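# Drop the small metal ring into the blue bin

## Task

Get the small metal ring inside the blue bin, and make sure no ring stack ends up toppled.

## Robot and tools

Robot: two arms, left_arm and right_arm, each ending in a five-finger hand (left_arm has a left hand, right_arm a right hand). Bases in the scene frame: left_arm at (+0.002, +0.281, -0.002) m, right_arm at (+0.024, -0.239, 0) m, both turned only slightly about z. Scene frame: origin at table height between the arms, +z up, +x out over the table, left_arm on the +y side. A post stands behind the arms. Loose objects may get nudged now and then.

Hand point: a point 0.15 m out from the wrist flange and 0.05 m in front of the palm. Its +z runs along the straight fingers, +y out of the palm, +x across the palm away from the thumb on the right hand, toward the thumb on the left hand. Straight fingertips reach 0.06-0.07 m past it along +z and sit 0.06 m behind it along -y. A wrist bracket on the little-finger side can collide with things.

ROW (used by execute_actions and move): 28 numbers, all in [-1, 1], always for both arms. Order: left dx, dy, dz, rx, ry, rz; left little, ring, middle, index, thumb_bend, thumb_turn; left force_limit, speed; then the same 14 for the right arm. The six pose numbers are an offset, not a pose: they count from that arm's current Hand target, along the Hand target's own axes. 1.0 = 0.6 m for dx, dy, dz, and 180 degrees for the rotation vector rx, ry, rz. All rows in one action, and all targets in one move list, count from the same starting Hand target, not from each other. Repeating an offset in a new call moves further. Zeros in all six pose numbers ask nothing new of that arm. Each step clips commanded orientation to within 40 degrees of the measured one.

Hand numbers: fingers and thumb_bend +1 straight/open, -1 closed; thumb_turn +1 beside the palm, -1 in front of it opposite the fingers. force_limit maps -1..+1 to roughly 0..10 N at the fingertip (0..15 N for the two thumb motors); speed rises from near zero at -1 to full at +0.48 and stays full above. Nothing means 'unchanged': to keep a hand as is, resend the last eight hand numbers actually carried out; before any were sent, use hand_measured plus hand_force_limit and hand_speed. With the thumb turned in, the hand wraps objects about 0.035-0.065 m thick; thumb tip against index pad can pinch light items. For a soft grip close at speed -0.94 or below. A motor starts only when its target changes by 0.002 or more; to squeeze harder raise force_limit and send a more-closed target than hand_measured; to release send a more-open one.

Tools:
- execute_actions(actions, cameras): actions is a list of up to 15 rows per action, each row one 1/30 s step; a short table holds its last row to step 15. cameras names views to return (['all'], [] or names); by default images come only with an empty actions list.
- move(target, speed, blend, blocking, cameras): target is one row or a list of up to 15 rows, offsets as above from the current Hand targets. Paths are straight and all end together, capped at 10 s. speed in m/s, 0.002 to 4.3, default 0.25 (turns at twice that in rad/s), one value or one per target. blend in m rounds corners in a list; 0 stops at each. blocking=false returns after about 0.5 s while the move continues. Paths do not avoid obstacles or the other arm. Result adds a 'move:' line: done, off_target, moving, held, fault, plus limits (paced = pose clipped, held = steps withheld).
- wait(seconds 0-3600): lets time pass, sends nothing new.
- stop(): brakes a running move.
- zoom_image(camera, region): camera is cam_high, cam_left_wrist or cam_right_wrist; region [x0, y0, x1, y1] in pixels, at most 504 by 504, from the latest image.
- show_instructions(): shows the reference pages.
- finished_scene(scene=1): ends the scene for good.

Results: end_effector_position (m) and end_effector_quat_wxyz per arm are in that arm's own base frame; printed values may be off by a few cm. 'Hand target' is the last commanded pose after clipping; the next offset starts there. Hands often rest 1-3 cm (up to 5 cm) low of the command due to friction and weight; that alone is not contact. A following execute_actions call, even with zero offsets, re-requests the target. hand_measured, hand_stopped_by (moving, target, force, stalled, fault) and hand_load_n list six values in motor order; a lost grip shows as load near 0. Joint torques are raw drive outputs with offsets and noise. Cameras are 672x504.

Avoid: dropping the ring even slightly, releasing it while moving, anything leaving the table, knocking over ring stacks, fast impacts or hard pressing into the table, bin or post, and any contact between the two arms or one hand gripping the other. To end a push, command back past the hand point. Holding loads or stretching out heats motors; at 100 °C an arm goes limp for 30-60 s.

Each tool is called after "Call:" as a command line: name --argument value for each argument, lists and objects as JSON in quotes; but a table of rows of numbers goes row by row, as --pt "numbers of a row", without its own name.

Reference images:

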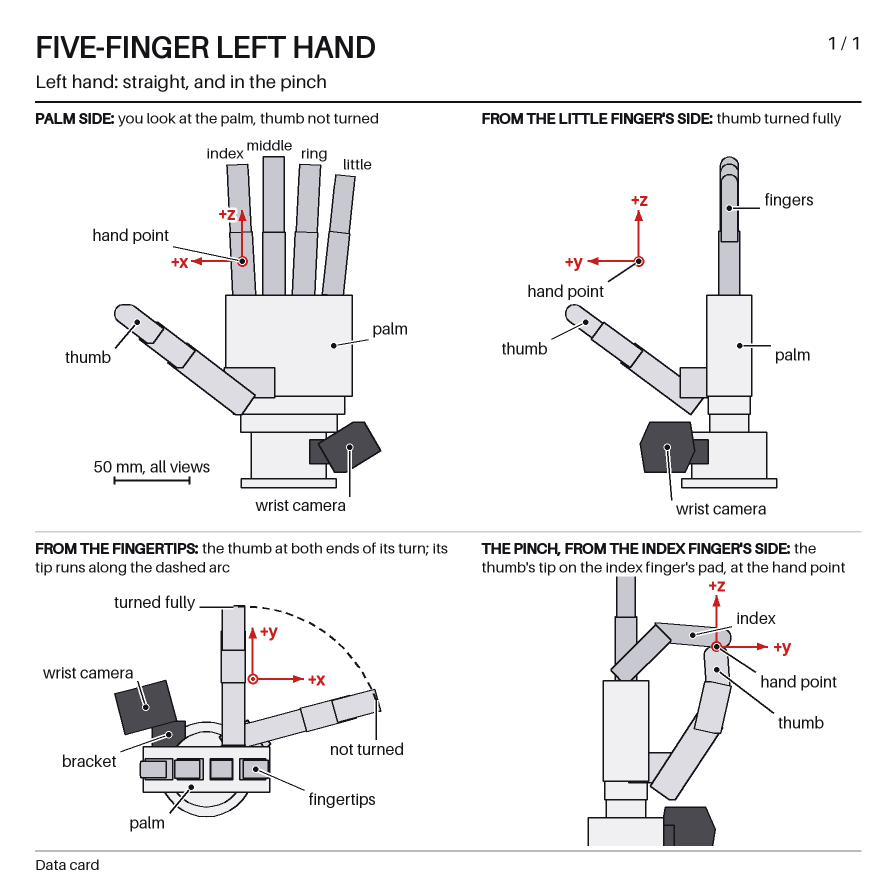

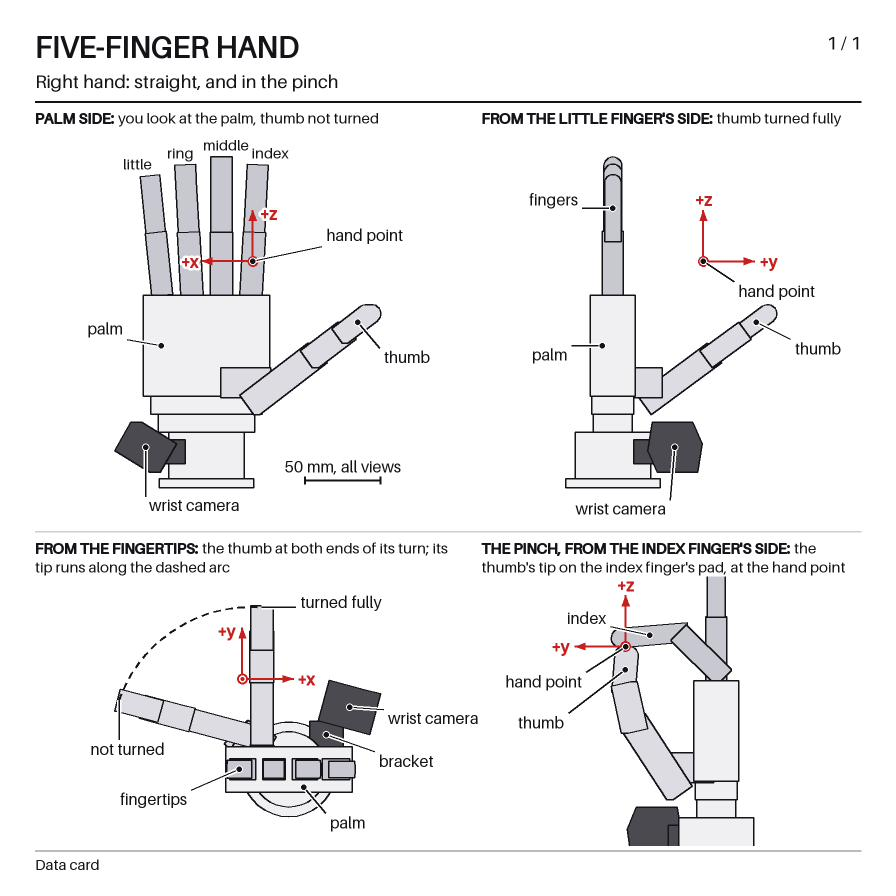

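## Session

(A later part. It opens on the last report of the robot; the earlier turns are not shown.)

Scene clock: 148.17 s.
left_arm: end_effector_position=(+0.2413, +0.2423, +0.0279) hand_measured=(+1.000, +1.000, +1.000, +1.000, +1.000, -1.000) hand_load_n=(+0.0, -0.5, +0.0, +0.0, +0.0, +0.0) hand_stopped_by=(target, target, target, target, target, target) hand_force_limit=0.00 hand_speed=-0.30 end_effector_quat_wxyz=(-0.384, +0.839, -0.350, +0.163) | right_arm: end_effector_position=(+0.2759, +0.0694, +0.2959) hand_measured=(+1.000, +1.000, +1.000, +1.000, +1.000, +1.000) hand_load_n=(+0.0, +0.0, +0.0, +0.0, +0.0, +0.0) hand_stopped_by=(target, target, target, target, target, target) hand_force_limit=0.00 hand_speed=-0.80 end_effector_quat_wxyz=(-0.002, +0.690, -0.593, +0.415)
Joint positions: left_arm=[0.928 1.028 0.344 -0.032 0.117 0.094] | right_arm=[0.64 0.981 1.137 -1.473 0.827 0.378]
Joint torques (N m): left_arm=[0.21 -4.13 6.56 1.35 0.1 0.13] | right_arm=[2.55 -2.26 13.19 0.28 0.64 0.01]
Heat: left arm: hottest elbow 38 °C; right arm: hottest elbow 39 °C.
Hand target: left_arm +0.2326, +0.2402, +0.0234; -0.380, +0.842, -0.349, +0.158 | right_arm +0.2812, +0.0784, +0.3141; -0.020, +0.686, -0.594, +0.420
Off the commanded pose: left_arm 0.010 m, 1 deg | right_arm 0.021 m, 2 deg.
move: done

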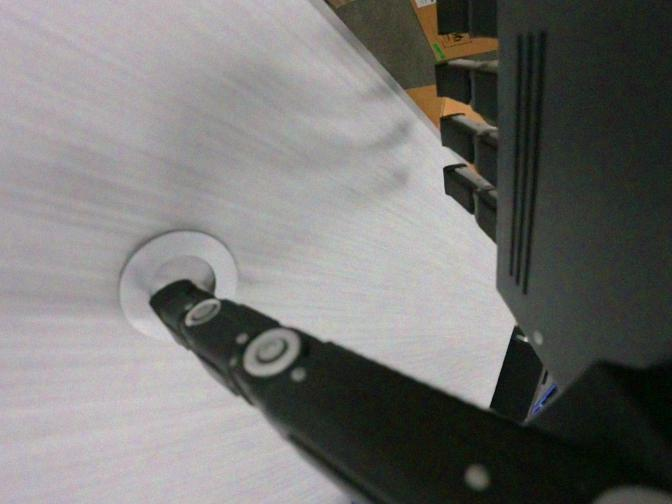

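Call:
move --target '[-0.0042,0.0122,0.0192,0,0,0,1,1,1,1,1,-1,0.0,-0.3,0,0,0,0,0,0,1,1,1,1,1,1,0,-0.8]' --speed 0.05 --cameras '["cam_left_wrist"]'

Call:
zoom_image --camera "cam_left_wrist" --region '[100, 200, 340, 400]'

Scene clock: 149.53 s.
left_arm: end_effector_position=(+0.2406, +0.2438, +0.0179) hand_measured=(+1.000, +1.000, +1.000, +1.000, +1.000, -1.000) hand_load_n=(-0.5, -0.5, +0.0, +0.0, +0.0, +0.0) hand_stopped_by=(target, target, target, target, target, target) hand_force_limit=0.00 hand_speed=-0.30 end_effector_quat_wxyz=(-0.381, +0.840, -0.350, +0.164) | right_arm: end_effector_position=(+0.2759, +0.0694, +0.2959) hand_measured=(+1.000, +1.000, +1.000, +1.000, +1.000, +1.000) hand_load_n=(+0.0, +0.0, +0.0, +0.0, +0.0, +0.0) hand_stopped_by=(target, target, target, target, target, target) hand_force_limit=0.00 hand_speed=-0.80 end_effector_quat_wxyz=(-0.002, +0.690, -0.593, +0.415)
Joint positions: left_arm=[0.936 1.068 0.334 0.012 0.125 0.098] | right_arm=[0.64 0.981 1.137 -1.473 0.827 0.378]
Joint torques (N m): left_arm=[0.5 -2.61 6.15 2.37 0.03 0.13] | right_arm=[2.49 -2.26 13.16 0.16 0.62 0.01]
Heat: left arm: hottest elbow 38 °C; right arm: hottest elbow 39 °C.
Hand target: left_arm +0.2334, +0.2445, +0.0101; -0.380, +0.842, -0.349, +0.158 | right_arm +0.2812, +0.0784, +0.3141; -0.020, +0.686, -0.594, +0.420
Off the commanded pose: left_arm 0.010 m, 1 deg | right_arm 0.021 m, 2 deg.
move: done

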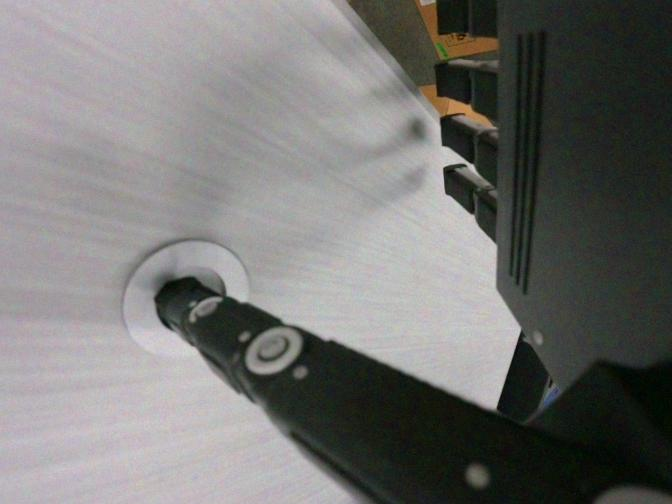

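Scaled by 2.100 from the camera's image (finer frame: 960x720).

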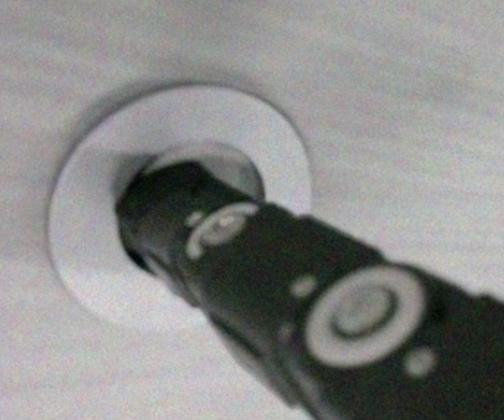

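Call:
move --pt "0.0 0.0075 0.0066 0 0 0 1 1 1 1 1 -1 0.0 -0.3 0 0 0 0 0 0 1 1 1 1 1 1 0 -0.8" --pt "0.0 -0.061 0.0793 0 0 0 1 1 1 1 1 -1 0.0 -0.3 0 0 0 0 0 0 1 1 1 1 1 1 0 -0.8" --speed 0.06 --cameras '["cam_left_wrist"]'

Scene clock: 151.77 s.
left_arm: end_effector_position=(+0.2602, +0.2687, +0.0132) hand_measured=(+1.000, +1.000, +1.000, +1.000, +1.000, -1.000) hand_load_n=(+0.0, +0.0, +0.0, +0.0, +3.5, +1.5) hand_stopped_by=(target, target, target, target, target, target) hand_force_limit=0.00 hand_speed=-0.30 end_effector_quat_wxyz=(-0.369, +0.850, -0.338, +0.164) | right_arm: end_effector_position=(+0.2759, +0.0694, +0.2959) hand_measured=(+1.000, +1.000, +1.000, +1.000, +1.000, +1.000) hand_load_n=(+0.0, +0.0, +0.0, +0.0, +0.0, +0.0) hand_stopped_by=(target, target, target, target, target, target) hand_force_limit=0.00 hand_speed=-0.80 end_effector_quat_wxyz=(-0.002, +0.690, -0.593, +0.415)
Joint positions: left_arm=[0.936 1.205 0.418 0.04 0.12 0.07] | right_arm=[0.64 0.981 1.137 -1.473 0.827 0.378]
Joint torques (N m): left_arm=[-2.14 0.62 9.39 4.11 -0.69 0.19] | right_arm=[2.49 -2.26 13.19 0.27 0.62 -0.01]
Heat: left arm: hottest elbow 38 °C; right arm: hottest elbow 40 °C.
Hand target: left_arm +0.2758, +0.2870, +0.0061; -0.380, +0.842, -0.349, +0.158 | right_arm +0.2812, +0.0784, +0.3141; -0.020, +0.686, -0.594, +0.420
Off the commanded pose: left_arm 0.025 m, 2 deg | right_arm 0.021 m, 2 deg.
move: off_target (left_arm)

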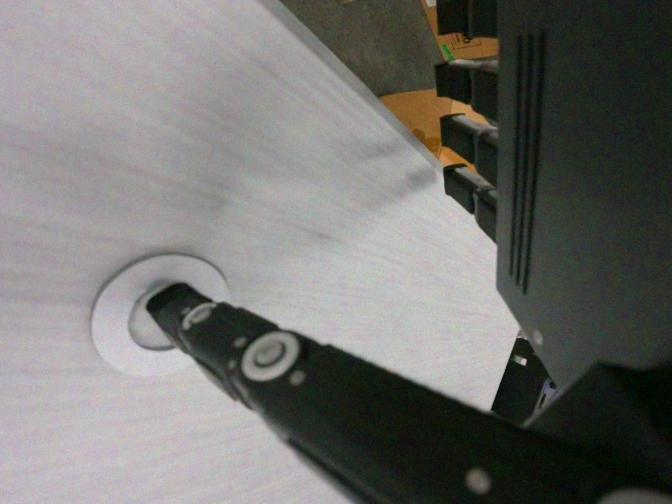

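Call:
move --target '[0.0,-0.036,0.0355,0,0,0,1,1,1,1,1,-1,0.0,-0.3,0,0,0,0,0,0,1,1,1,1,1,1,0,-0.8]' --speed 0.06 --cameras '["cam_left_wrist"]'

Scene clock: 153.03 s.
left_arm: end_effector_position=(+0.2833, +0.2958, +0.0157) hand_measured=(+1.000, +1.000, +1.000, +1.000, +1.000, -1.000) hand_load_n=(+0.0, +0.0, +0.0, +0.0, +2.0, +0.5) hand_stopped_by=(target, target, target, target, target, target) hand_force_limit=0.00 hand_speed=-0.30 end_effector_quat_wxyz=(-0.375, +0.847, -0.340, +0.162) | right_arm: end_effector_position=(+0.2759, +0.0694, +0.2959) hand_measured=(+1.000, +1.000, +1.000, +1.000, +1.000, +1.000) hand_load_n=(+0.0, +0.0, +0.0, +0.0, +0.0, +0.0) hand_stopped_by=(target, target, target, target, target, target) hand_force_limit=0.00 hand_speed=-0.80 end_effector_quat_wxyz=(-0.002, +0.690, -0.593, +0.415)
Joint positions: left_arm=[0.922 1.302 0.5 0.068 0.104 0.069] | right_arm=[0.64 0.981 1.137 -1.473 0.827 0.378]
Joint torques (N m): left_arm=[-2.14 -1.73 9.02 3.29 -0.46 0.12] | right_arm=[2.26 -2.26 13.23 0.27 0.64 0.02]
Heat: left arm: hottest elbow 38 °C; right arm: hottest elbow 40 °C.
Hand target: left_arm +0.2972, +0.3085, +0.0084; -0.380, +0.842, -0.349, +0.158 | right_arm +0.2812, +0.0784, +0.3141; -0.020, +0.686, -0.594, +0.420
Off the commanded pose: left_arm 0.020 m, 1 deg | right_arm 0.021 m, 2 deg.
move: off_target (left_arm)

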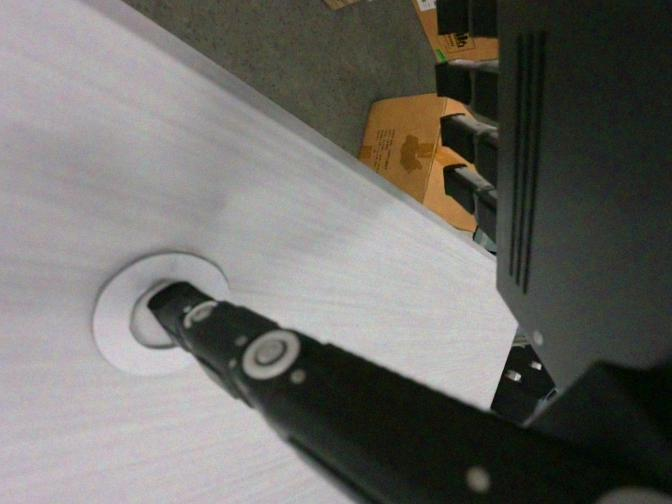

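Call:
move --pt "0.0 -0.0603 -0.0828 0 0 0 1 1 1 1 1 -1 0.0 -0.3 0 0 0 0 0 0 1 1 1 1 1 1 0 -0.8" --pt "0.0138 0.0265 -0.1477 0.0633 0 0 1 -0.38 1 1 0 -0.2 0.0 -0.3 0 0 0 0 0 0 1 1 1 1 1 1 0 -0.8" --speed 0.1 --cameras '["cam_left_wrist","cam_high"]'

Scene clock: 159.00 s.
left_arm: end_effector_position=(+0.2515, +0.2474, +0.0553) hand_measured=(+1.000, -0.380, +1.000, +1.000, +0.000, -0.200) hand_load_n=(+0.0, +0.0, +0.0, +0.0, +0.0, +0.0) hand_stopped_by=(target, target, target, target, target, target) hand_force_limit=0.00 hand_speed=-0.30 end_effector_quat_wxyz=(-0.455, +0.802, -0.335, +0.191) | right_arm: end_effector_position=(+0.2759, +0.0694, +0.2959) hand_measured=(+1.000, +1.000, +1.000, +1.000, +1.000, +1.000) hand_load_n=(+0.0, +0.0, +0.0, +0.0, +0.0, +0.0) hand_stopped_by=(target, target, target, target, target, target) hand_force_limit=0.00 hand_speed=-0.80 end_effector_quat_wxyz=(-0.002, +0.690, -0.593, +0.415)
Joint positions: left_arm=[0.921 0.933 0.286 0.105 0.123 0.072] | right_arm=[0.64 0.981 1.137 -1.473 0.827 0.378]
Joint torques (N m): left_arm=[-0.15 -3.25 6.76 2.67 0.11 -0.01] | right_arm=[2.67 -2.32 13.22 0.16 0.64 -0.01]
Heat: left arm: hottest elbow 38 °C; right arm: hottest elbow 40 °C.
Hand target: left_arm +0.2487, +0.2481, +0.0551; -0.462, +0.800, -0.331, +0.192 | right_arm +0.2812, +0.0784, +0.3141; -0.020, +0.686, -0.594, +0.420
Off the commanded pose: left_arm 0.003 m, 1 deg | right_arm 0.021 m, 2 deg.
move: done
Images, in order (width x height): cam_high 672x504, cam_left_wrist 672x504.

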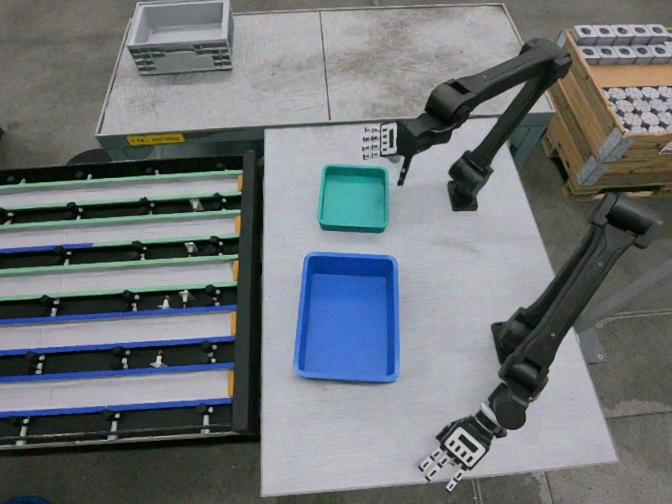

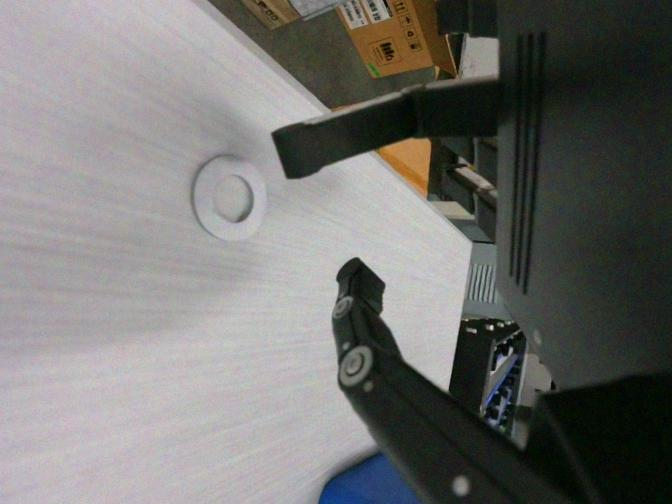

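Call:
move --target '[-0.0208,0.0477,0.0275,0,0,0,1,-0.38,1,1,0.15,0.1,0.0,-0.3,0,0,0,0,0,0,1,1,1,1,1,1,0,-0.8]' --speed 0.08 --cameras '["cam_left_wrist"]'

Call:
zoom_image --camera "cam_left_wrist" --region '[180, 80, 440, 320]'

Scene clock: 162.30 s.
left_arm: end_effector_position=(+0.2457, +0.2556, +0.0272) hand_measured=(+1.000, -0.380, +1.000, +1.000, +0.150, +0.100) hand_load_n=(+0.0, +0.0, +0.0, +0.0, +0.0, +0.0) hand_stopped_by=(target, target, target, target, target, target) hand_force_limit=0.00 hand_speed=-0.30 end_effector_quat_wxyz=(-0.460, +0.799, -0.333, +0.197) | right_arm: end_effector_position=(+0.2759, +0.0694, +0.2959) hand_measured=(+1.000, +1.000, +1.000, +1.000, +1.000, +1.000) hand_load_n=(+0.0, +0.0, +0.0, +0.0, +0.0, +0.0) hand_stopped_by=(target, target, target, target, target, target) hand_force_limit=0.00 hand_speed=-0.80 end_effector_quat_wxyz=(-0.002, +0.690, -0.593, +0.415)
Joint positions: left_arm=[0.971 1.064 0.237 0.296 0.171 0.09] | right_arm=[0.64 0.981 1.137 -1.473 0.827 0.378]
Joint torques (N m): left_arm=[0.26 -2.2 5.89 2.67 0.13 0.12] | right_arm=[2.73 -2.2 13.24 0.25 0.64 0.01]
Heat: left arm: hottest elbow 37 °C; right arm: hottest elbow 40 °C.
Hand target: left_arm +0.2398, +0.2570, +0.0221; -0.462, +0.800, -0.331, +0.192 | right_arm +0.2812, +0.0784, +0.3141; -0.020, +0.686, -0.594, +0.420
Off the commanded pose: left_arm 0.008 m, 1 deg | right_arm 0.021 m, 2 deg.
move: done

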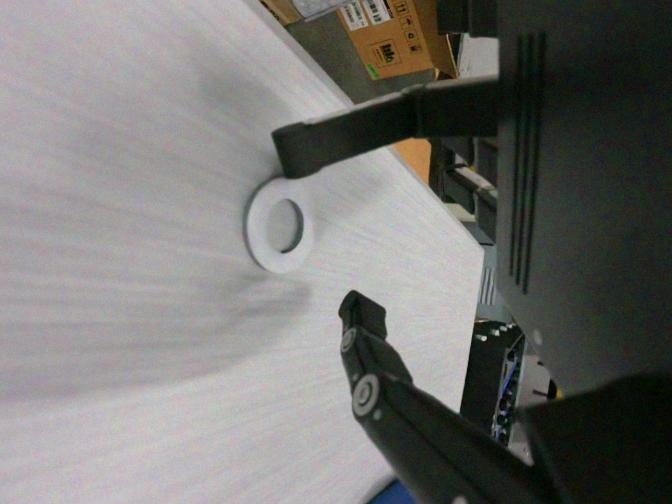

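Scaled by 1.938 from the camera's image (finer frame: 960x720).

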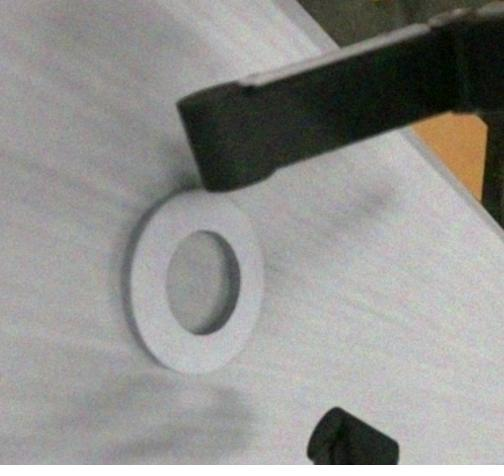

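Call:
move --target '[0,0.0245,0.0142,0,0,0,1,-0.38,1,1,0.15,0.1,0.0,-0.3,0,0,0,0,0,0,1,1,1,1,1,1,0,-0.8]' --speed 0.05 --cameras '["cam_left_wrist"]'

Call:
zoom_image --camera "cam_left_wrist" --region '[180, 80, 440, 320]'

Scene clock: 164.10 s.
left_arm: end_effector_position=(+0.2461, +0.2562, +0.0102) hand_measured=(+1.000, -0.380, +1.000, +1.000, +0.150, +0.100) hand_load_n=(+0.0, +0.0, +0.0, +0.0, +0.0, +0.0) hand_stopped_by=(target, target, target, target, target, target) hand_force_limit=0.00 hand_speed=-0.30 end_effector_quat_wxyz=(-0.461, +0.799, -0.333, +0.197) | right_arm: end_effector_position=(+0.2759, +0.0694, +0.2959) hand_measured=(+1.000, +1.000, +1.000, +1.000, +1.000, +1.000) hand_load_n=(+0.0, +0.0, +0.0, +0.0, +0.0, +0.0) hand_stopped_by=(target, target, target, target, target, target) hand_force_limit=0.00 hand_speed=-0.80 end_effector_quat_wxyz=(-0.002, +0.690, -0.593, +0.415)
Joint positions: left_arm=[0.971 1.155 0.217 0.408 0.172 0.091] | right_arm=[0.64 0.981 1.137 -1.473 0.827 0.378]
Joint torques (N m): left_arm=[0.38 -2.73 5.19 2.81 0.1 0.11] | right_arm=[2.49 -2.43 13.23 0.23 0.63 -0.01]
Heat: left arm: hottest elbow 37 °C; right arm: hottest elbow 40 °C.
Hand target: left_arm +0.2397, +0.2569, +0.0049; -0.461, +0.800, -0.331, +0.192 | right_arm +0.2812, +0.0784, +0.3141; -0.020, +0.686, -0.594, +0.420
Off the commanded pose: left_arm 0.008 m, 1 deg | right_arm 0.021 m, 2 deg.
move: done

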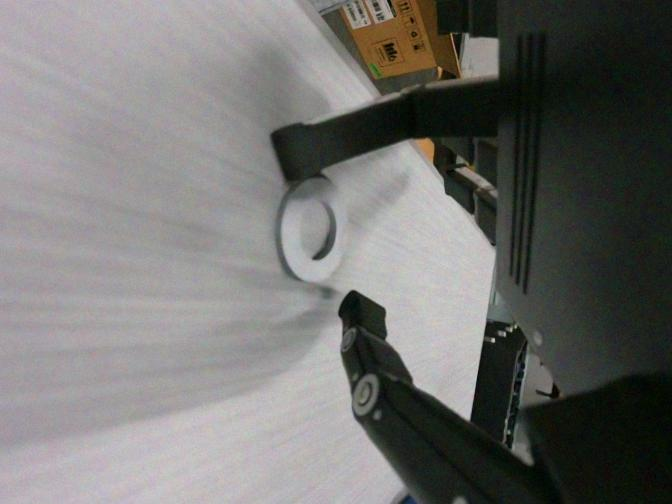

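Scaled by 1.938 from the camera's image (finer frame: 960x720).

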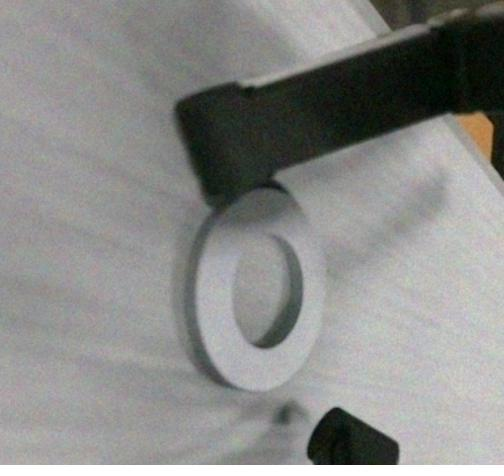

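Call:
move --target '[0,0.0095,0.0055,0,0,0,1,-0.38,1,1,0.15,0.1,0.0,-0.3,0,0,0,0,0,0,1,1,1,1,1,1,0,-0.8]' --speed 0.05 --cameras '["cam_left_wrist"]'

Call:
zoom_image --camera "cam_left_wrist" --region '[220, 100, 440, 320]'

Scene clock: 165.27 s.
left_arm: end_effector_position=(+0.2480, +0.2589, +0.0084) hand_measured=(+1.000, -0.380, +1.000, +1.000, +0.150, +0.100) hand_load_n=(+0.0, -3.5, -0.5, -0.5, -0.5, +0.0) hand_stopped_by=(target, target, target, target, target, target) hand_force_limit=0.00 hand_speed=-0.30 end_effector_quat_wxyz=(-0.468, +0.795, -0.332, +0.198) | right_arm: end_effector_position=(+0.2759, +0.0694, +0.2959) hand_measured=(+1.000, +1.000, +1.000, +1.000, +1.000, +1.000) hand_load_n=(+0.0, +0.0, +0.0, +0.0, +0.0, +0.0) hand_stopped_by=(target, target, target, target, target, target) hand_force_limit=0.00 hand_speed=-0.80 end_effector_quat_wxyz=(-0.002, +0.690, -0.593, +0.415)
Joint positions: left_arm=[0.971 1.183 0.212 0.458 0.172 0.091] | right_arm=[0.64 0.981 1.137 -1.473 0.827 0.378]
Joint torques (N m): left_arm=[0.21 -2.2 4.81 2.55 0.09 0.09] | right_arm=[2.43 -2.55 13.18 0.2 0.65 0]
Heat: left arm: hottest elbow 37 °C; right arm: hottest elbow 40 °C.
Hand target: left_arm +0.2398, +0.2570, -0.0016; -0.461, +0.800, -0.331, +0.191 | right_arm +0.2812, +0.0784, +0.3141; -0.020, +0.686, -0.594, +0.420
Off the commanded pose: left_arm 0.013 m, 1 deg | right_arm 0.021 m, 2 deg.
move: off_target (left_arm)

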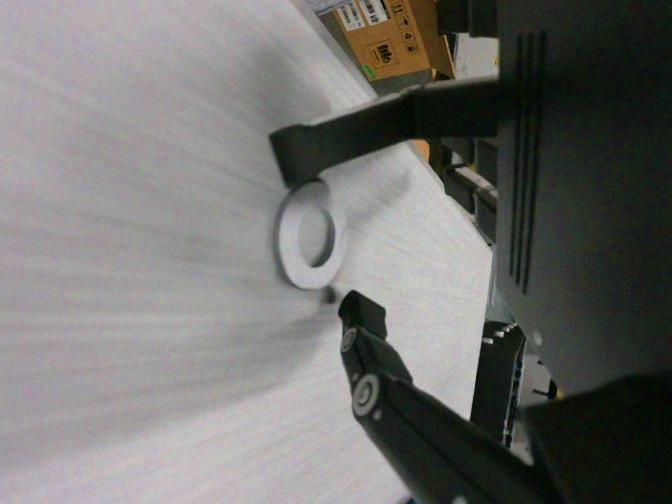

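Scaled by 2.291 from the camera's image (finer frame: 960x720).

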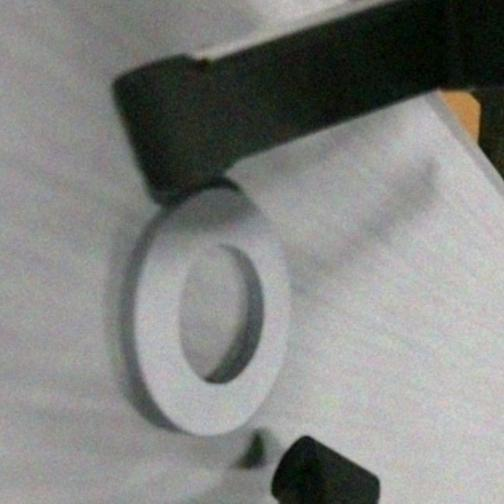

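Call:
move --pt "0 -0.0227 -0.0073 0 0 0 1 -0.46 1 1 0.22 0.1 0.0 -0.3 0 0 0 0 0 0 1 1 1 1 1 1 0 -0.8" --pt "0 -0.0025 0.0043 0 0 0 1 -0.46 1 1 0.22 0.1 0.0 -0.3 0 0 0 0 0 0 1 1 1 1 1 1 0 -0.8" --speed 0.05 --cameras '["cam_left_wrist"]'

Call:
zoom_image --camera "cam_left_wrist" --region '[220, 100, 440, 320]'

Scene clock: 168.70 s.
left_arm: end_effector_position=(+0.2482, +0.2585, +0.0063) hand_measured=(+1.000, -0.460, +1.000, +1.000, +0.220, +0.100) hand_load_n=(+0.0, +0.0, +0.0, -0.5, -0.5, +1.0) hand_stopped_by=(target, target, target, target, target, target) hand_force_limit=0.00 hand_speed=-0.30 end_effector_quat_wxyz=(-0.466, +0.795, -0.333, +0.199) | right_arm: end_effector_position=(+0.2759, +0.0694, +0.2959) hand_measured=(+1.000, +1.000, +1.000, +1.000, +1.000, +1.000) hand_load_n=(+0.0, +0.0, +0.0, +0.0, +0.0, -0.5) hand_stopped_by=(target, target, target, target, target, target) hand_force_limit=0.00 hand_speed=-0.80 end_effector_quat_wxyz=(-0.002, +0.690, -0.593, +0.415)
Joint positions: left_arm=[0.971 1.194 0.212 0.465 0.174 0.091] | right_arm=[0.64 0.981 1.137 -1.473 0.827 0.378]
Joint torques (N m): left_arm=[-0.03 -2.37 5.24 2.32 -0.06 0.08] | right_arm=[2.49 -1.96 13.18 0.27 0.63 -0.02]
Heat: left arm: hottest elbow 37 °C; right arm: hottest elbow 40 °C.
Hand target: left_arm +0.2419, +0.2591, -0.0015; -0.462, +0.800, -0.331, +0.192 | right_arm +0.2812, +0.0784, +0.3141; -0.020, +0.686, -0.594, +0.420
Off the commanded pose: left_arm 0.010 m, 1 deg | right_arm 0.021 m, 2 deg.
move: done

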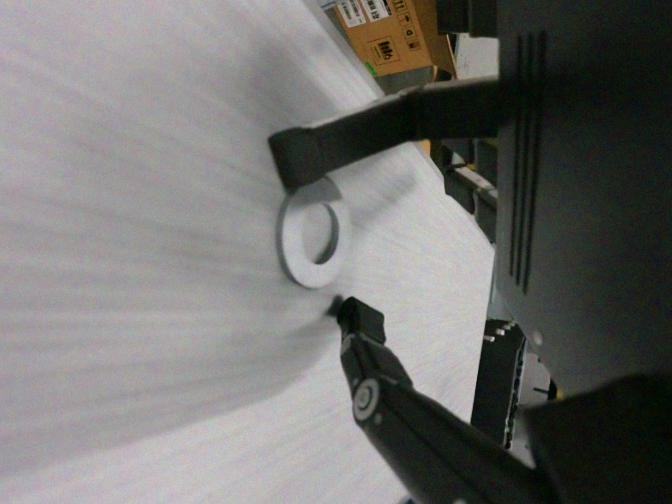

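Scaled by 2.291 from the camera's image (finer frame: 960x720).

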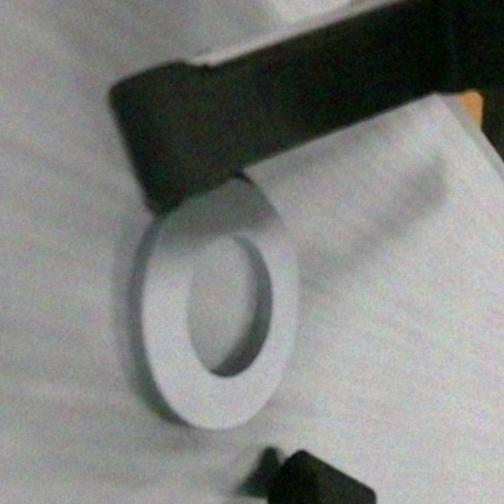

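Call:
move --target '[0,0,0,0,0,0,1,-0.46,1,1,0.22,-0.35,-0.5,-0.8,0,0,0,0,0,0,1,1,1,1,1,1,0,-0.8]' --cameras '["cam_left_wrist"]'

Call:
zoom_image --camera "cam_left_wrist" --region '[220, 100, 440, 320]'

Scene clock: 170.07 s.
left_arm: end_effector_position=(+0.2515, +0.2584, +0.0093) hand_measured=(+1.000, -0.460, +1.000, +1.000, +0.220, -0.196) hand_load_n=(+0.0, +0.0, +0.0, +0.0, -1.0, +3.5) hand_stopped_by=(target, target, target, target, target, force) hand_force_limit=-0.50 hand_speed=-0.80 end_effector_quat_wxyz=(-0.468, +0.793, -0.329, +0.207) | right_arm: end_effector_position=(+0.2759, +0.0694, +0.2959) hand_measured=(+1.000, +1.000, +1.000, +1.000, +1.000, +1.000) hand_load_n=(+0.0, -0.5, +0.0, +0.0, +0.0, +0.0) hand_stopped_by=(target, target, target, target, target, target) hand_force_limit=0.00 hand_speed=-0.80 end_effector_quat_wxyz=(-0.002, +0.690, -0.593, +0.415)
Joint positions: left_arm=[0.971 1.194 0.212 0.477 0.185 0.078] | right_arm=[0.64 0.981 1.137 -1.473 0.827 0.378]
Joint torques (N m): left_arm=[0.09 -2.43 5.29 1.91 -0.45 0.22] | right_arm=[2.43 -2.26 13.23 0.23 0.64 0.02]
Heat: left arm: hottest elbow 37 °C; right arm: hottest elbow 40 °C.
Hand target: left_arm +0.2419, +0.2591, -0.0016; -0.461, +0.800, -0.331, +0.192 | right_arm +0.2812, +0.0784, +0.3141; -0.020, +0.686, -0.594, +0.420
Off the commanded pose: left_arm 0.014 m, 2 deg | right_arm 0.021 m, 2 deg.
move: done

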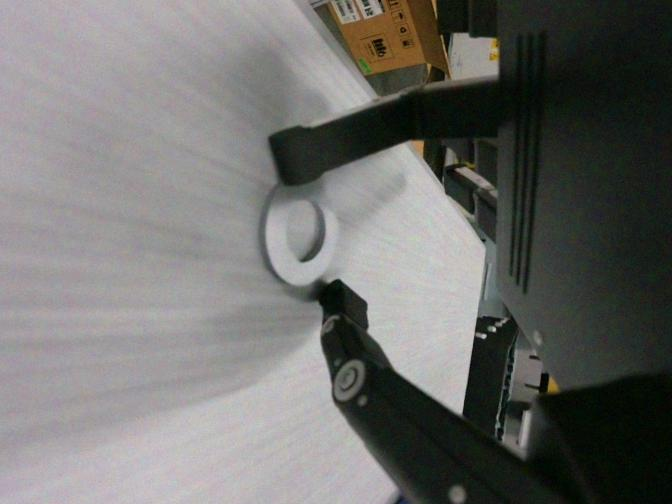

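Scaled by 2.291 from the camera's image (finer frame: 960x720).

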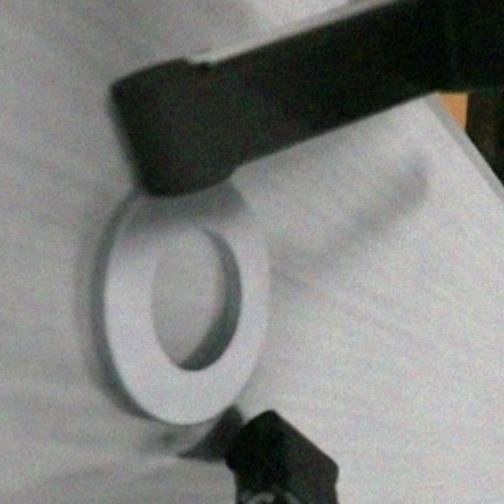

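Call:
move --target '[0,0,0,0,0,0,1,-0.46,1,1,0.08,0.0,0.0,-0.3,0,0,0,0,0,0,1,1,1,1,1,1,0,-0.8]' --cameras '["cam_left_wrist"]'

Call:
zoom_image --camera "cam_left_wrist" --region '[220, 100, 440, 320]'

Scene clock: 171.50 s.
left_arm: end_effector_position=(+0.2494, +0.2596, +0.0068) hand_measured=(+1.000, -0.460, +1.000, +1.000, +0.080, +0.000) hand_load_n=(+0.0, -0.5, +0.0, +0.0, +0.0, -0.5) hand_stopped_by=(target, target, target, target, target, target) hand_force_limit=0.00 hand_speed=-0.30 end_effector_quat_wxyz=(-0.468, +0.794, -0.331, +0.200) | right_arm: end_effector_position=(+0.2759, +0.0694, +0.2959) hand_measured=(+1.000, +1.000, +1.000, +1.000, +1.000, +1.000) hand_load_n=(+0.0, +0.0, +0.0, -0.5, +0.0, +0.0) hand_stopped_by=(target, target, target, target, target, target) hand_force_limit=0.00 hand_speed=-0.80 end_effector_quat_wxyz=(-0.002, +0.690, -0.593, +0.415)
Joint positions: left_arm=[0.971 1.2 0.212 0.477 0.174 0.088] | right_arm=[0.64 0.981 1.137 -1.473 0.827 0.378]
Joint torques (N m): left_arm=[0.09 -3.02 5.24 1.96 -0.07 0.12] | right_arm=[2.67 -2.02 13.23 0.16 0.63 0]
Heat: left arm: hottest elbow 36 °C; right arm: hottest elbow 40 °C.
Hand target: left_arm +0.2419, +0.2591, -0.0015; -0.462, +0.800, -0.331, +0.192 | right_arm +0.2812, +0.0784, +0.3141; -0.020, +0.686, -0.594, +0.420
Off the commanded pose: left_arm 0.011 m, 1 deg | right_arm 0.021 m, 2 deg.
move: done

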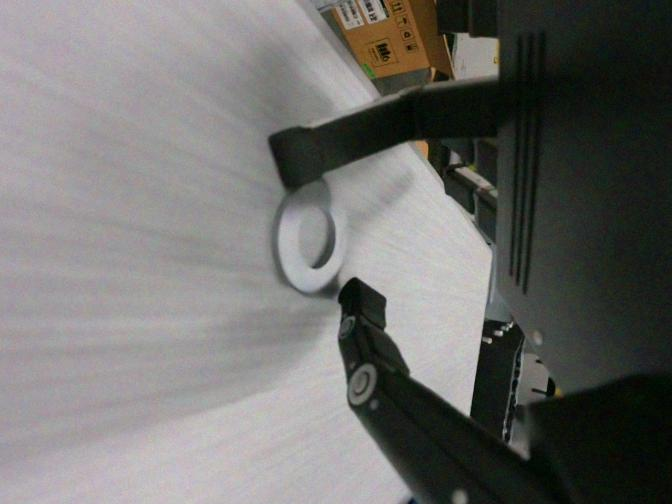

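Scaled by 2.291 from the camera's image (finer frame: 960x720).

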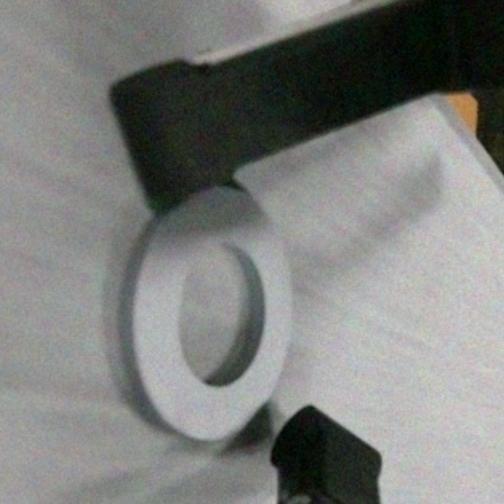

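Call:
move --target '[0,0,0,0,0,0,1,-0.46,1,1,0.08,-0.2,-0.5,-0.8,0,0,0,0,0,0,1,1,1,1,1,1,0,-0.8]' --cameras '["cam_left_wrist"]'

Call:
zoom_image --camera "cam_left_wrist" --region '[220, 100, 440, 320]'

Scene clock: 172.53 s.
left_arm: end_effector_position=(+0.2493, +0.2596, +0.0068) hand_measured=(+1.000, -0.460, +1.000, +1.000, +0.080, -0.200) hand_load_n=(+0.0, +0.0, +0.0, +0.0, +0.0, +0.5) hand_stopped_by=(target, target, target, target, target, target) hand_force_limit=-0.50 hand_speed=-0.80 end_effector_quat_wxyz=(-0.468, +0.794, -0.331, +0.200) | right_arm: end_effector_position=(+0.2759, +0.0694, +0.2959) hand_measured=(+1.000, +1.000, +1.000, +1.000, +1.000, +1.000) hand_load_n=(+0.0, +0.0, +0.0, +0.0, +0.0, +0.0) hand_stopped_by=(target, target, target, target, target, target) hand_force_limit=0.00 hand_speed=-0.80 end_effector_quat_wxyz=(-0.002, +0.690, -0.593, +0.415)
Joint positions: left_arm=[0.971 1.2 0.212 0.477 0.174 0.088] | right_arm=[0.64 0.981 1.137 -1.473 0.827 0.378]
Joint torques (N m): left_arm=[0.26 -2.96 5.26 1.88 -0.07 0.11] | right_arm=[2.2 -2.55 13.19 0.2 0.64 0]
Heat: left arm: hottest elbow 36 °C; right arm: hottest elbow 40 °C.
Hand target: left_arm +0.2419, +0.2591, -0.0015; -0.462, +0.800, -0.331, +0.192 | right_arm +0.2812, +0.0784, +0.3141; -0.020, +0.686, -0.594, +0.420
Off the commanded pose: left_arm 0.011 m, 1 deg | right_arm 0.021 m, 2 deg.
move: done

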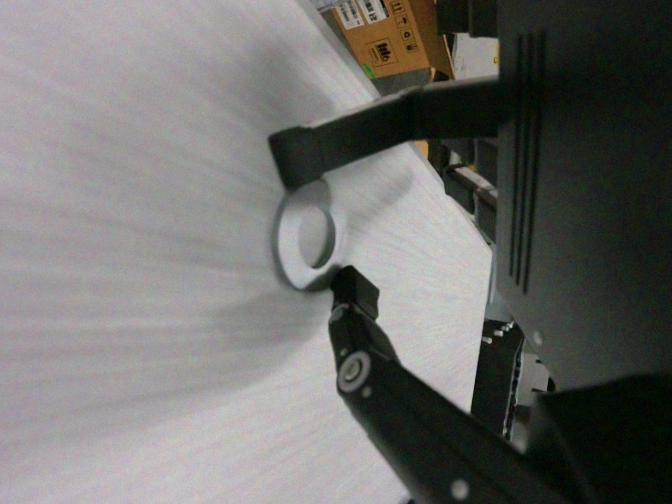

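Scaled by 2.291 from the camera's image (finer frame: 960x720).

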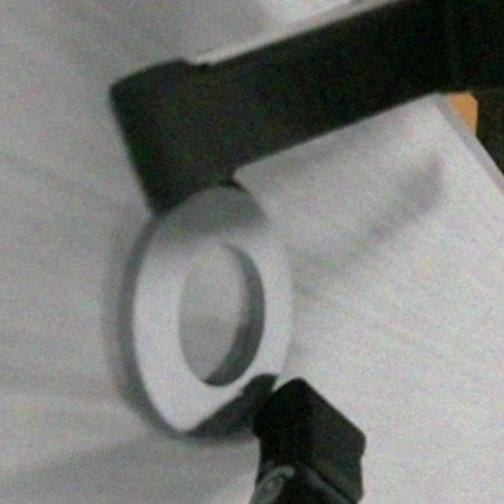

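Call:
move --target '[0,0,0,0,0,0,1,-0.46,1,1,0.14,-0.2,0.0,-0.8,0,0,0,0,0,0,1,1,1,1,1,1,0,-0.8]' --cameras '["cam_left_wrist"]'

Call:
zoom_image --camera "cam_left_wrist" --region '[220, 100, 440, 320]'

Scene clock: 173.93 s.
left_arm: end_effector_position=(+0.2496, +0.2602, +0.0074) hand_measured=(+1.000, -0.460, +1.000, +1.000, +0.138, -0.200) hand_load_n=(+0.0, +0.0, +0.0, +0.0, -3.0, +0.5) hand_stopped_by=(target, target, target, target, target, target) hand_force_limit=0.00 hand_speed=-0.80 end_effector_quat_wxyz=(-0.469, +0.794, -0.331, +0.200) | right_arm: end_effector_position=(+0.2759, +0.0694, +0.2959) hand_measured=(+1.000, +1.000, +1.000, +1.000, +1.000, +1.000) hand_load_n=(+0.0, +0.0, +0.0, +0.0, +0.0, +0.0) hand_stopped_by=(target, target, target, target, target, target) hand_force_limit=0.00 hand_speed=-0.80 end_effector_quat_wxyz=(-0.002, +0.690, -0.593, +0.415)
Joint positions: left_arm=[0.971 1.2 0.212 0.48 0.174 0.088] | right_arm=[0.64 0.981 1.137 -1.473 0.827 0.378]
Joint torques (N m): left_arm=[0.03 -2.84 5.26 1.87 -0.07 0.13] | right_arm=[2.43 -2.26 13.19 0.23 0.64 0.02]
Heat: left arm: hottest elbow 36 °C; right arm: hottest elbow 40 °C.
Hand target: left_arm +0.2419, +0.2591, -0.0015; -0.462, +0.800, -0.331, +0.191 | right_arm +0.2812, +0.0784, +0.3141; -0.020, +0.686, -0.594, +0.420
Off the commanded pose: left_arm 0.012 m, 2 deg | right_arm 0.021 m, 2 deg.
move: done

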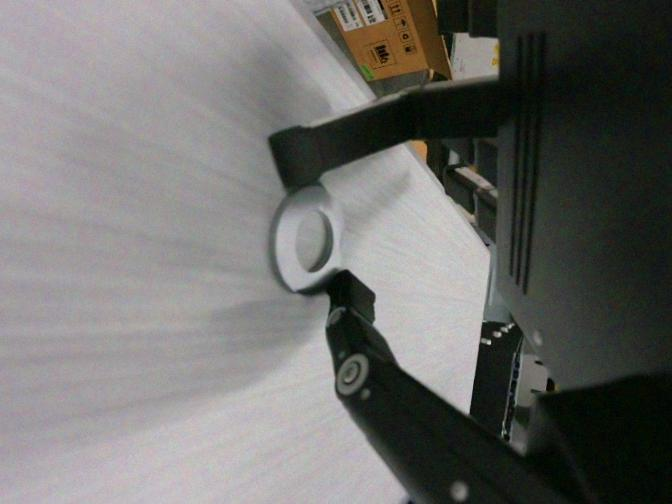

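Scaled by 2.291 from the camera's image (finer frame: 960x720).

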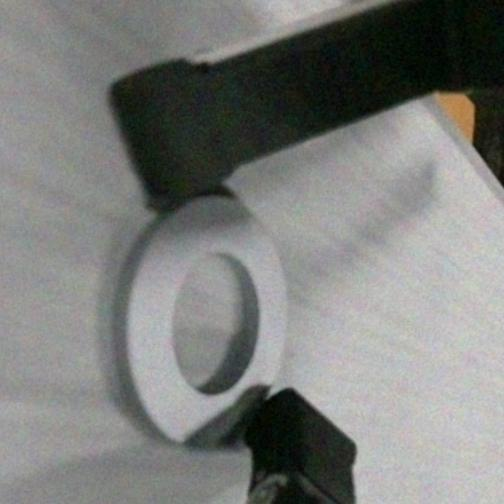

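Call:
move --target '[0,0,0,0,0,0,1,-0.46,1,1,0.14,0.1,0.0,-0.5,0,0,0,0,0,0,1,1,1,1,1,1,0,-0.8]' --cameras '["cam_left_wrist"]'

Call:
zoom_image --camera "cam_left_wrist" --region '[220, 100, 440, 320]'

Scene clock: 175.17 s.
left_arm: end_effector_position=(+0.2489, +0.2608, +0.0071) hand_measured=(+1.000, -0.460, +1.000, +1.000, +0.138, +0.100) hand_load_n=(+0.0, +0.0, +0.0, +0.0, +0.0, +0.0) hand_stopped_by=(target, target, target, target, target, target) hand_force_limit=0.00 hand_speed=-0.50 end_effector_quat_wxyz=(-0.470, +0.794, -0.331, +0.198) | right_arm: end_effector_position=(+0.2759, +0.0694, +0.2959) hand_measured=(+1.000, +1.000, +1.000, +1.000, +1.000, +1.000) hand_load_n=(+0.0, +0.0, +0.0, +0.0, +0.0, +0.0) hand_stopped_by=(target, target, target, target, target, target) hand_force_limit=0.00 hand_speed=-0.80 end_effector_quat_wxyz=(-0.002, +0.690, -0.593, +0.415)
Joint positions: left_arm=[0.972 1.2 0.212 0.48 0.171 0.09] | right_arm=[0.64 0.981 1.137 -1.473 0.827 0.378]
Joint torques (N m): left_arm=[0.21 -2.84 5.26 1.78 0.07 0.1] | right_arm=[2.84 -2.14 13.08 0.18 0.65 0.02]
Heat: left arm: hottest elbow 36 °C; right arm: hottest elbow 40 °C.
Hand target: left_arm +0.2420, +0.2591, -0.0015; -0.462, +0.800, -0.331, +0.192 | right_arm +0.2812, +0.0784, +0.3141; -0.020, +0.686, -0.594, +0.420
Off the commanded pose: left_arm 0.011 m, 1 deg | right_arm 0.021 m, 2 deg.
move: done

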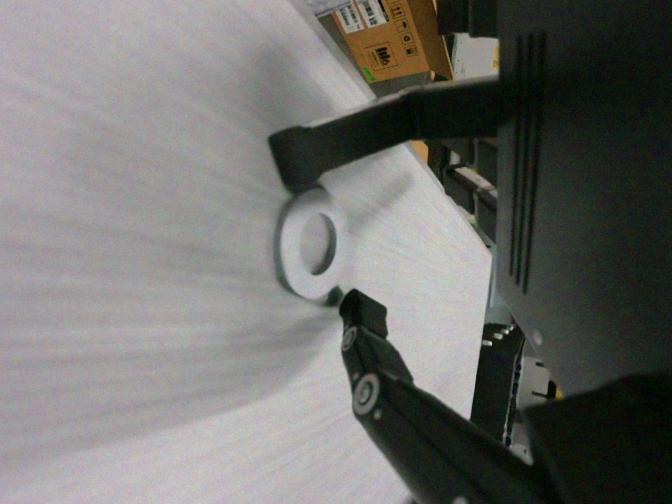

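Scaled by 2.291 from the camera's image (finer frame: 960x720).

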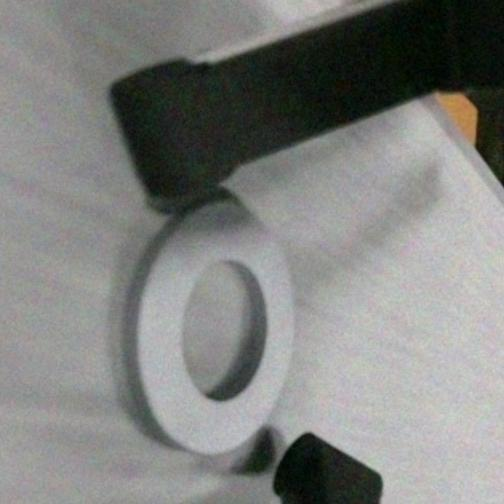

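Call:
move --target '[0.0333,-0.0029,-0.0016,0,0,0,1,-0.46,1,1,0.05,0.1,0.0,-0.5,0,0,0,0,0,0,1,1,1,1,1,1,0,-0.8]' --speed 0.05 --cameras '["cam_left_wrist"]'

Call:
zoom_image --camera "cam_left_wrist" --region '[220, 100, 440, 320]'

Scene clock: 178.10 s.
left_arm: end_effector_position=(+0.2567, +0.2555, +0.0059) hand_measured=(+1.000, -0.460, +1.000, +1.000, +0.050, +0.100) hand_load_n=(+0.0, +0.0, -0.5, +0.0, +0.0, +0.0) hand_stopped_by=(target, target, target, target, target, target) hand_force_limit=0.00 hand_speed=-0.50 end_effector_quat_wxyz=(-0.472, +0.796, -0.329, +0.188) | right_arm: end_effector_position=(+0.2759, +0.0694, +0.2959) hand_measured=(+1.000, +1.000, +1.000, +1.000, +1.000, +1.000) hand_load_n=(+0.0, +0.0, +0.0, +0.0, +0.0, +0.0) hand_stopped_by=(target, target, target, target, target, target) hand_force_limit=0.00 hand_speed=-0.80 end_effector_quat_wxyz=(-0.002, +0.690, -0.593, +0.415)
Joint positions: left_arm=[0.911 1.2 0.212 0.48 0.097 0.066] | right_arm=[0.64 0.981 1.137 -1.473 0.827 0.378]
Joint torques (N m): left_arm=[-2.02 -4.42 4.81 1.58 -0.08 -0.12] | right_arm=[2.67 -2.73 13.18 0.24 0.65 0]
Heat: left arm: hottest elbow 36 °C; right arm: hottest elbow 40 °C.
Hand target: left_arm +0.2561, +0.2450, +0.0005; -0.462, +0.800, -0.331, +0.192 | right_arm +0.2812, +0.0784, +0.3141; -0.020, +0.686, -0.594, +0.420
Off the commanded pose: left_arm 0.012 m, 1 deg | right_arm 0.021 m, 2 deg.
move: off_target (left_arm)

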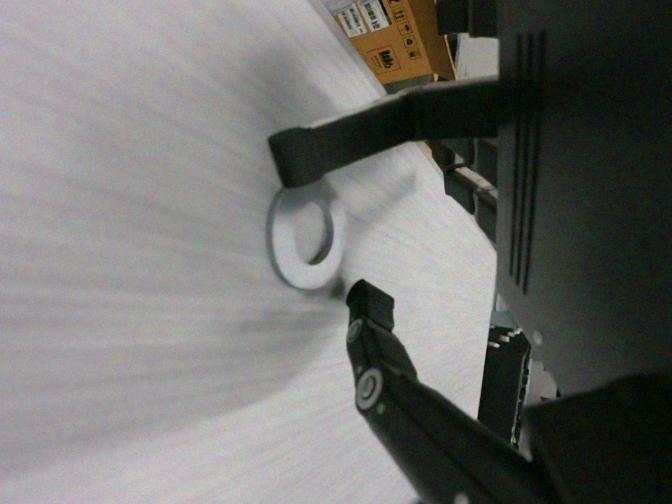

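Scaled by 2.291 from the camera's image (finer frame: 960x720).

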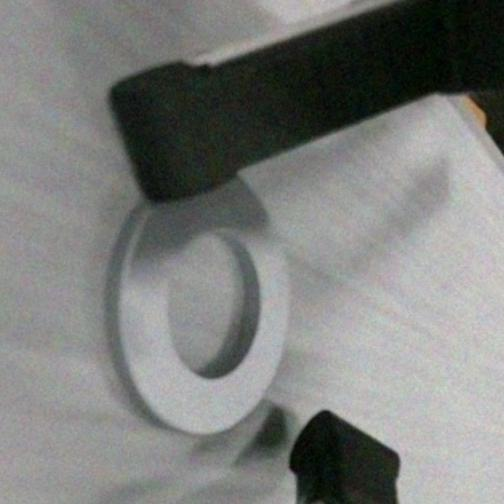

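Call:
move --target '[0.0117,0.0033,-0.0058,0,0,0,1,-0.46,1,1,0.05,0.1,0.0,-0.5,0,0,0,0,0,0,1,1,1,1,1,1,0,-0.8]' --speed 0.05 --cameras '["cam_left_wrist"]'

Call:
zoom_image --camera "cam_left_wrist" --region '[220, 100, 440, 320]'

Scene clock: 179.40 s.
left_arm: end_effector_position=(+0.2587, +0.2480, +0.0054) hand_measured=(+1.000, -0.460, +1.000, +1.000, +0.050, +0.100) hand_load_n=(+0.0, +0.0, +0.0, +0.0, +0.0, +0.0) hand_stopped_by=(target, target, target, target, target, target) hand_force_limit=0.00 hand_speed=-0.50 end_effector_quat_wxyz=(-0.471, +0.797, -0.329, +0.188) | right_arm: end_effector_position=(+0.2759, +0.0694, +0.2959) hand_measured=(+1.000, +1.000, +1.000, +1.000, +1.000, +1.000) hand_load_n=(+0.0, +0.0, +0.0, +0.0, +0.0, +0.0) hand_stopped_by=(target, target, target, target, target, target) hand_force_limit=0.00 hand_speed=-0.80 end_effector_quat_wxyz=(-0.002, +0.690, -0.593, +0.415)
Joint positions: left_arm=[0.881 1.185 0.2 0.477 0.07 0.051] | right_arm=[0.64 0.981 1.137 -1.473 0.827 0.378]
Joint torques (N m): left_arm=[-1.85 -3.9 4.85 1.57 -0.07 -0.14] | right_arm=[2.61 -2.49 13.19 0.24 0.62 0.02]
Heat: left arm: hottest elbow 36 °C; right arm: hottest elbow 40 °C.
Hand target: left_arm +0.2582, +0.2371, +0.0004; -0.461, +0.800, -0.331, +0.192 | right_arm +0.2812, +0.0784, +0.3141; -0.020, +0.686, -0.594, +0.420
Off the commanded pose: left_arm 0.012 m, 1 deg | right_arm 0.021 m, 2 deg.
move: off_target (left_arm)

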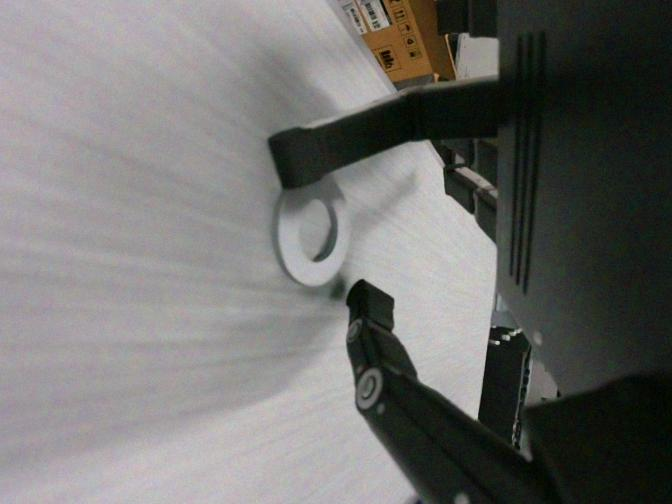

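Scaled by 2.291 from the camera's image (finer frame: 960x720).

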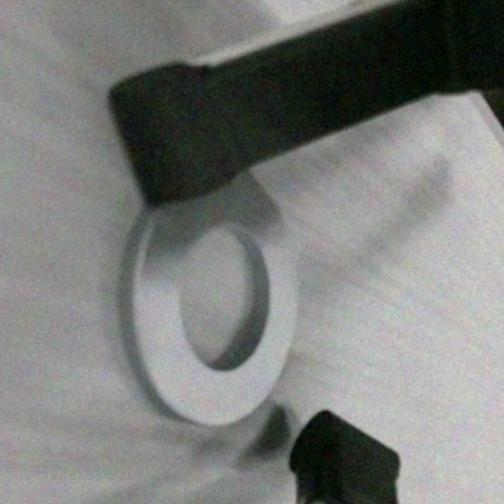

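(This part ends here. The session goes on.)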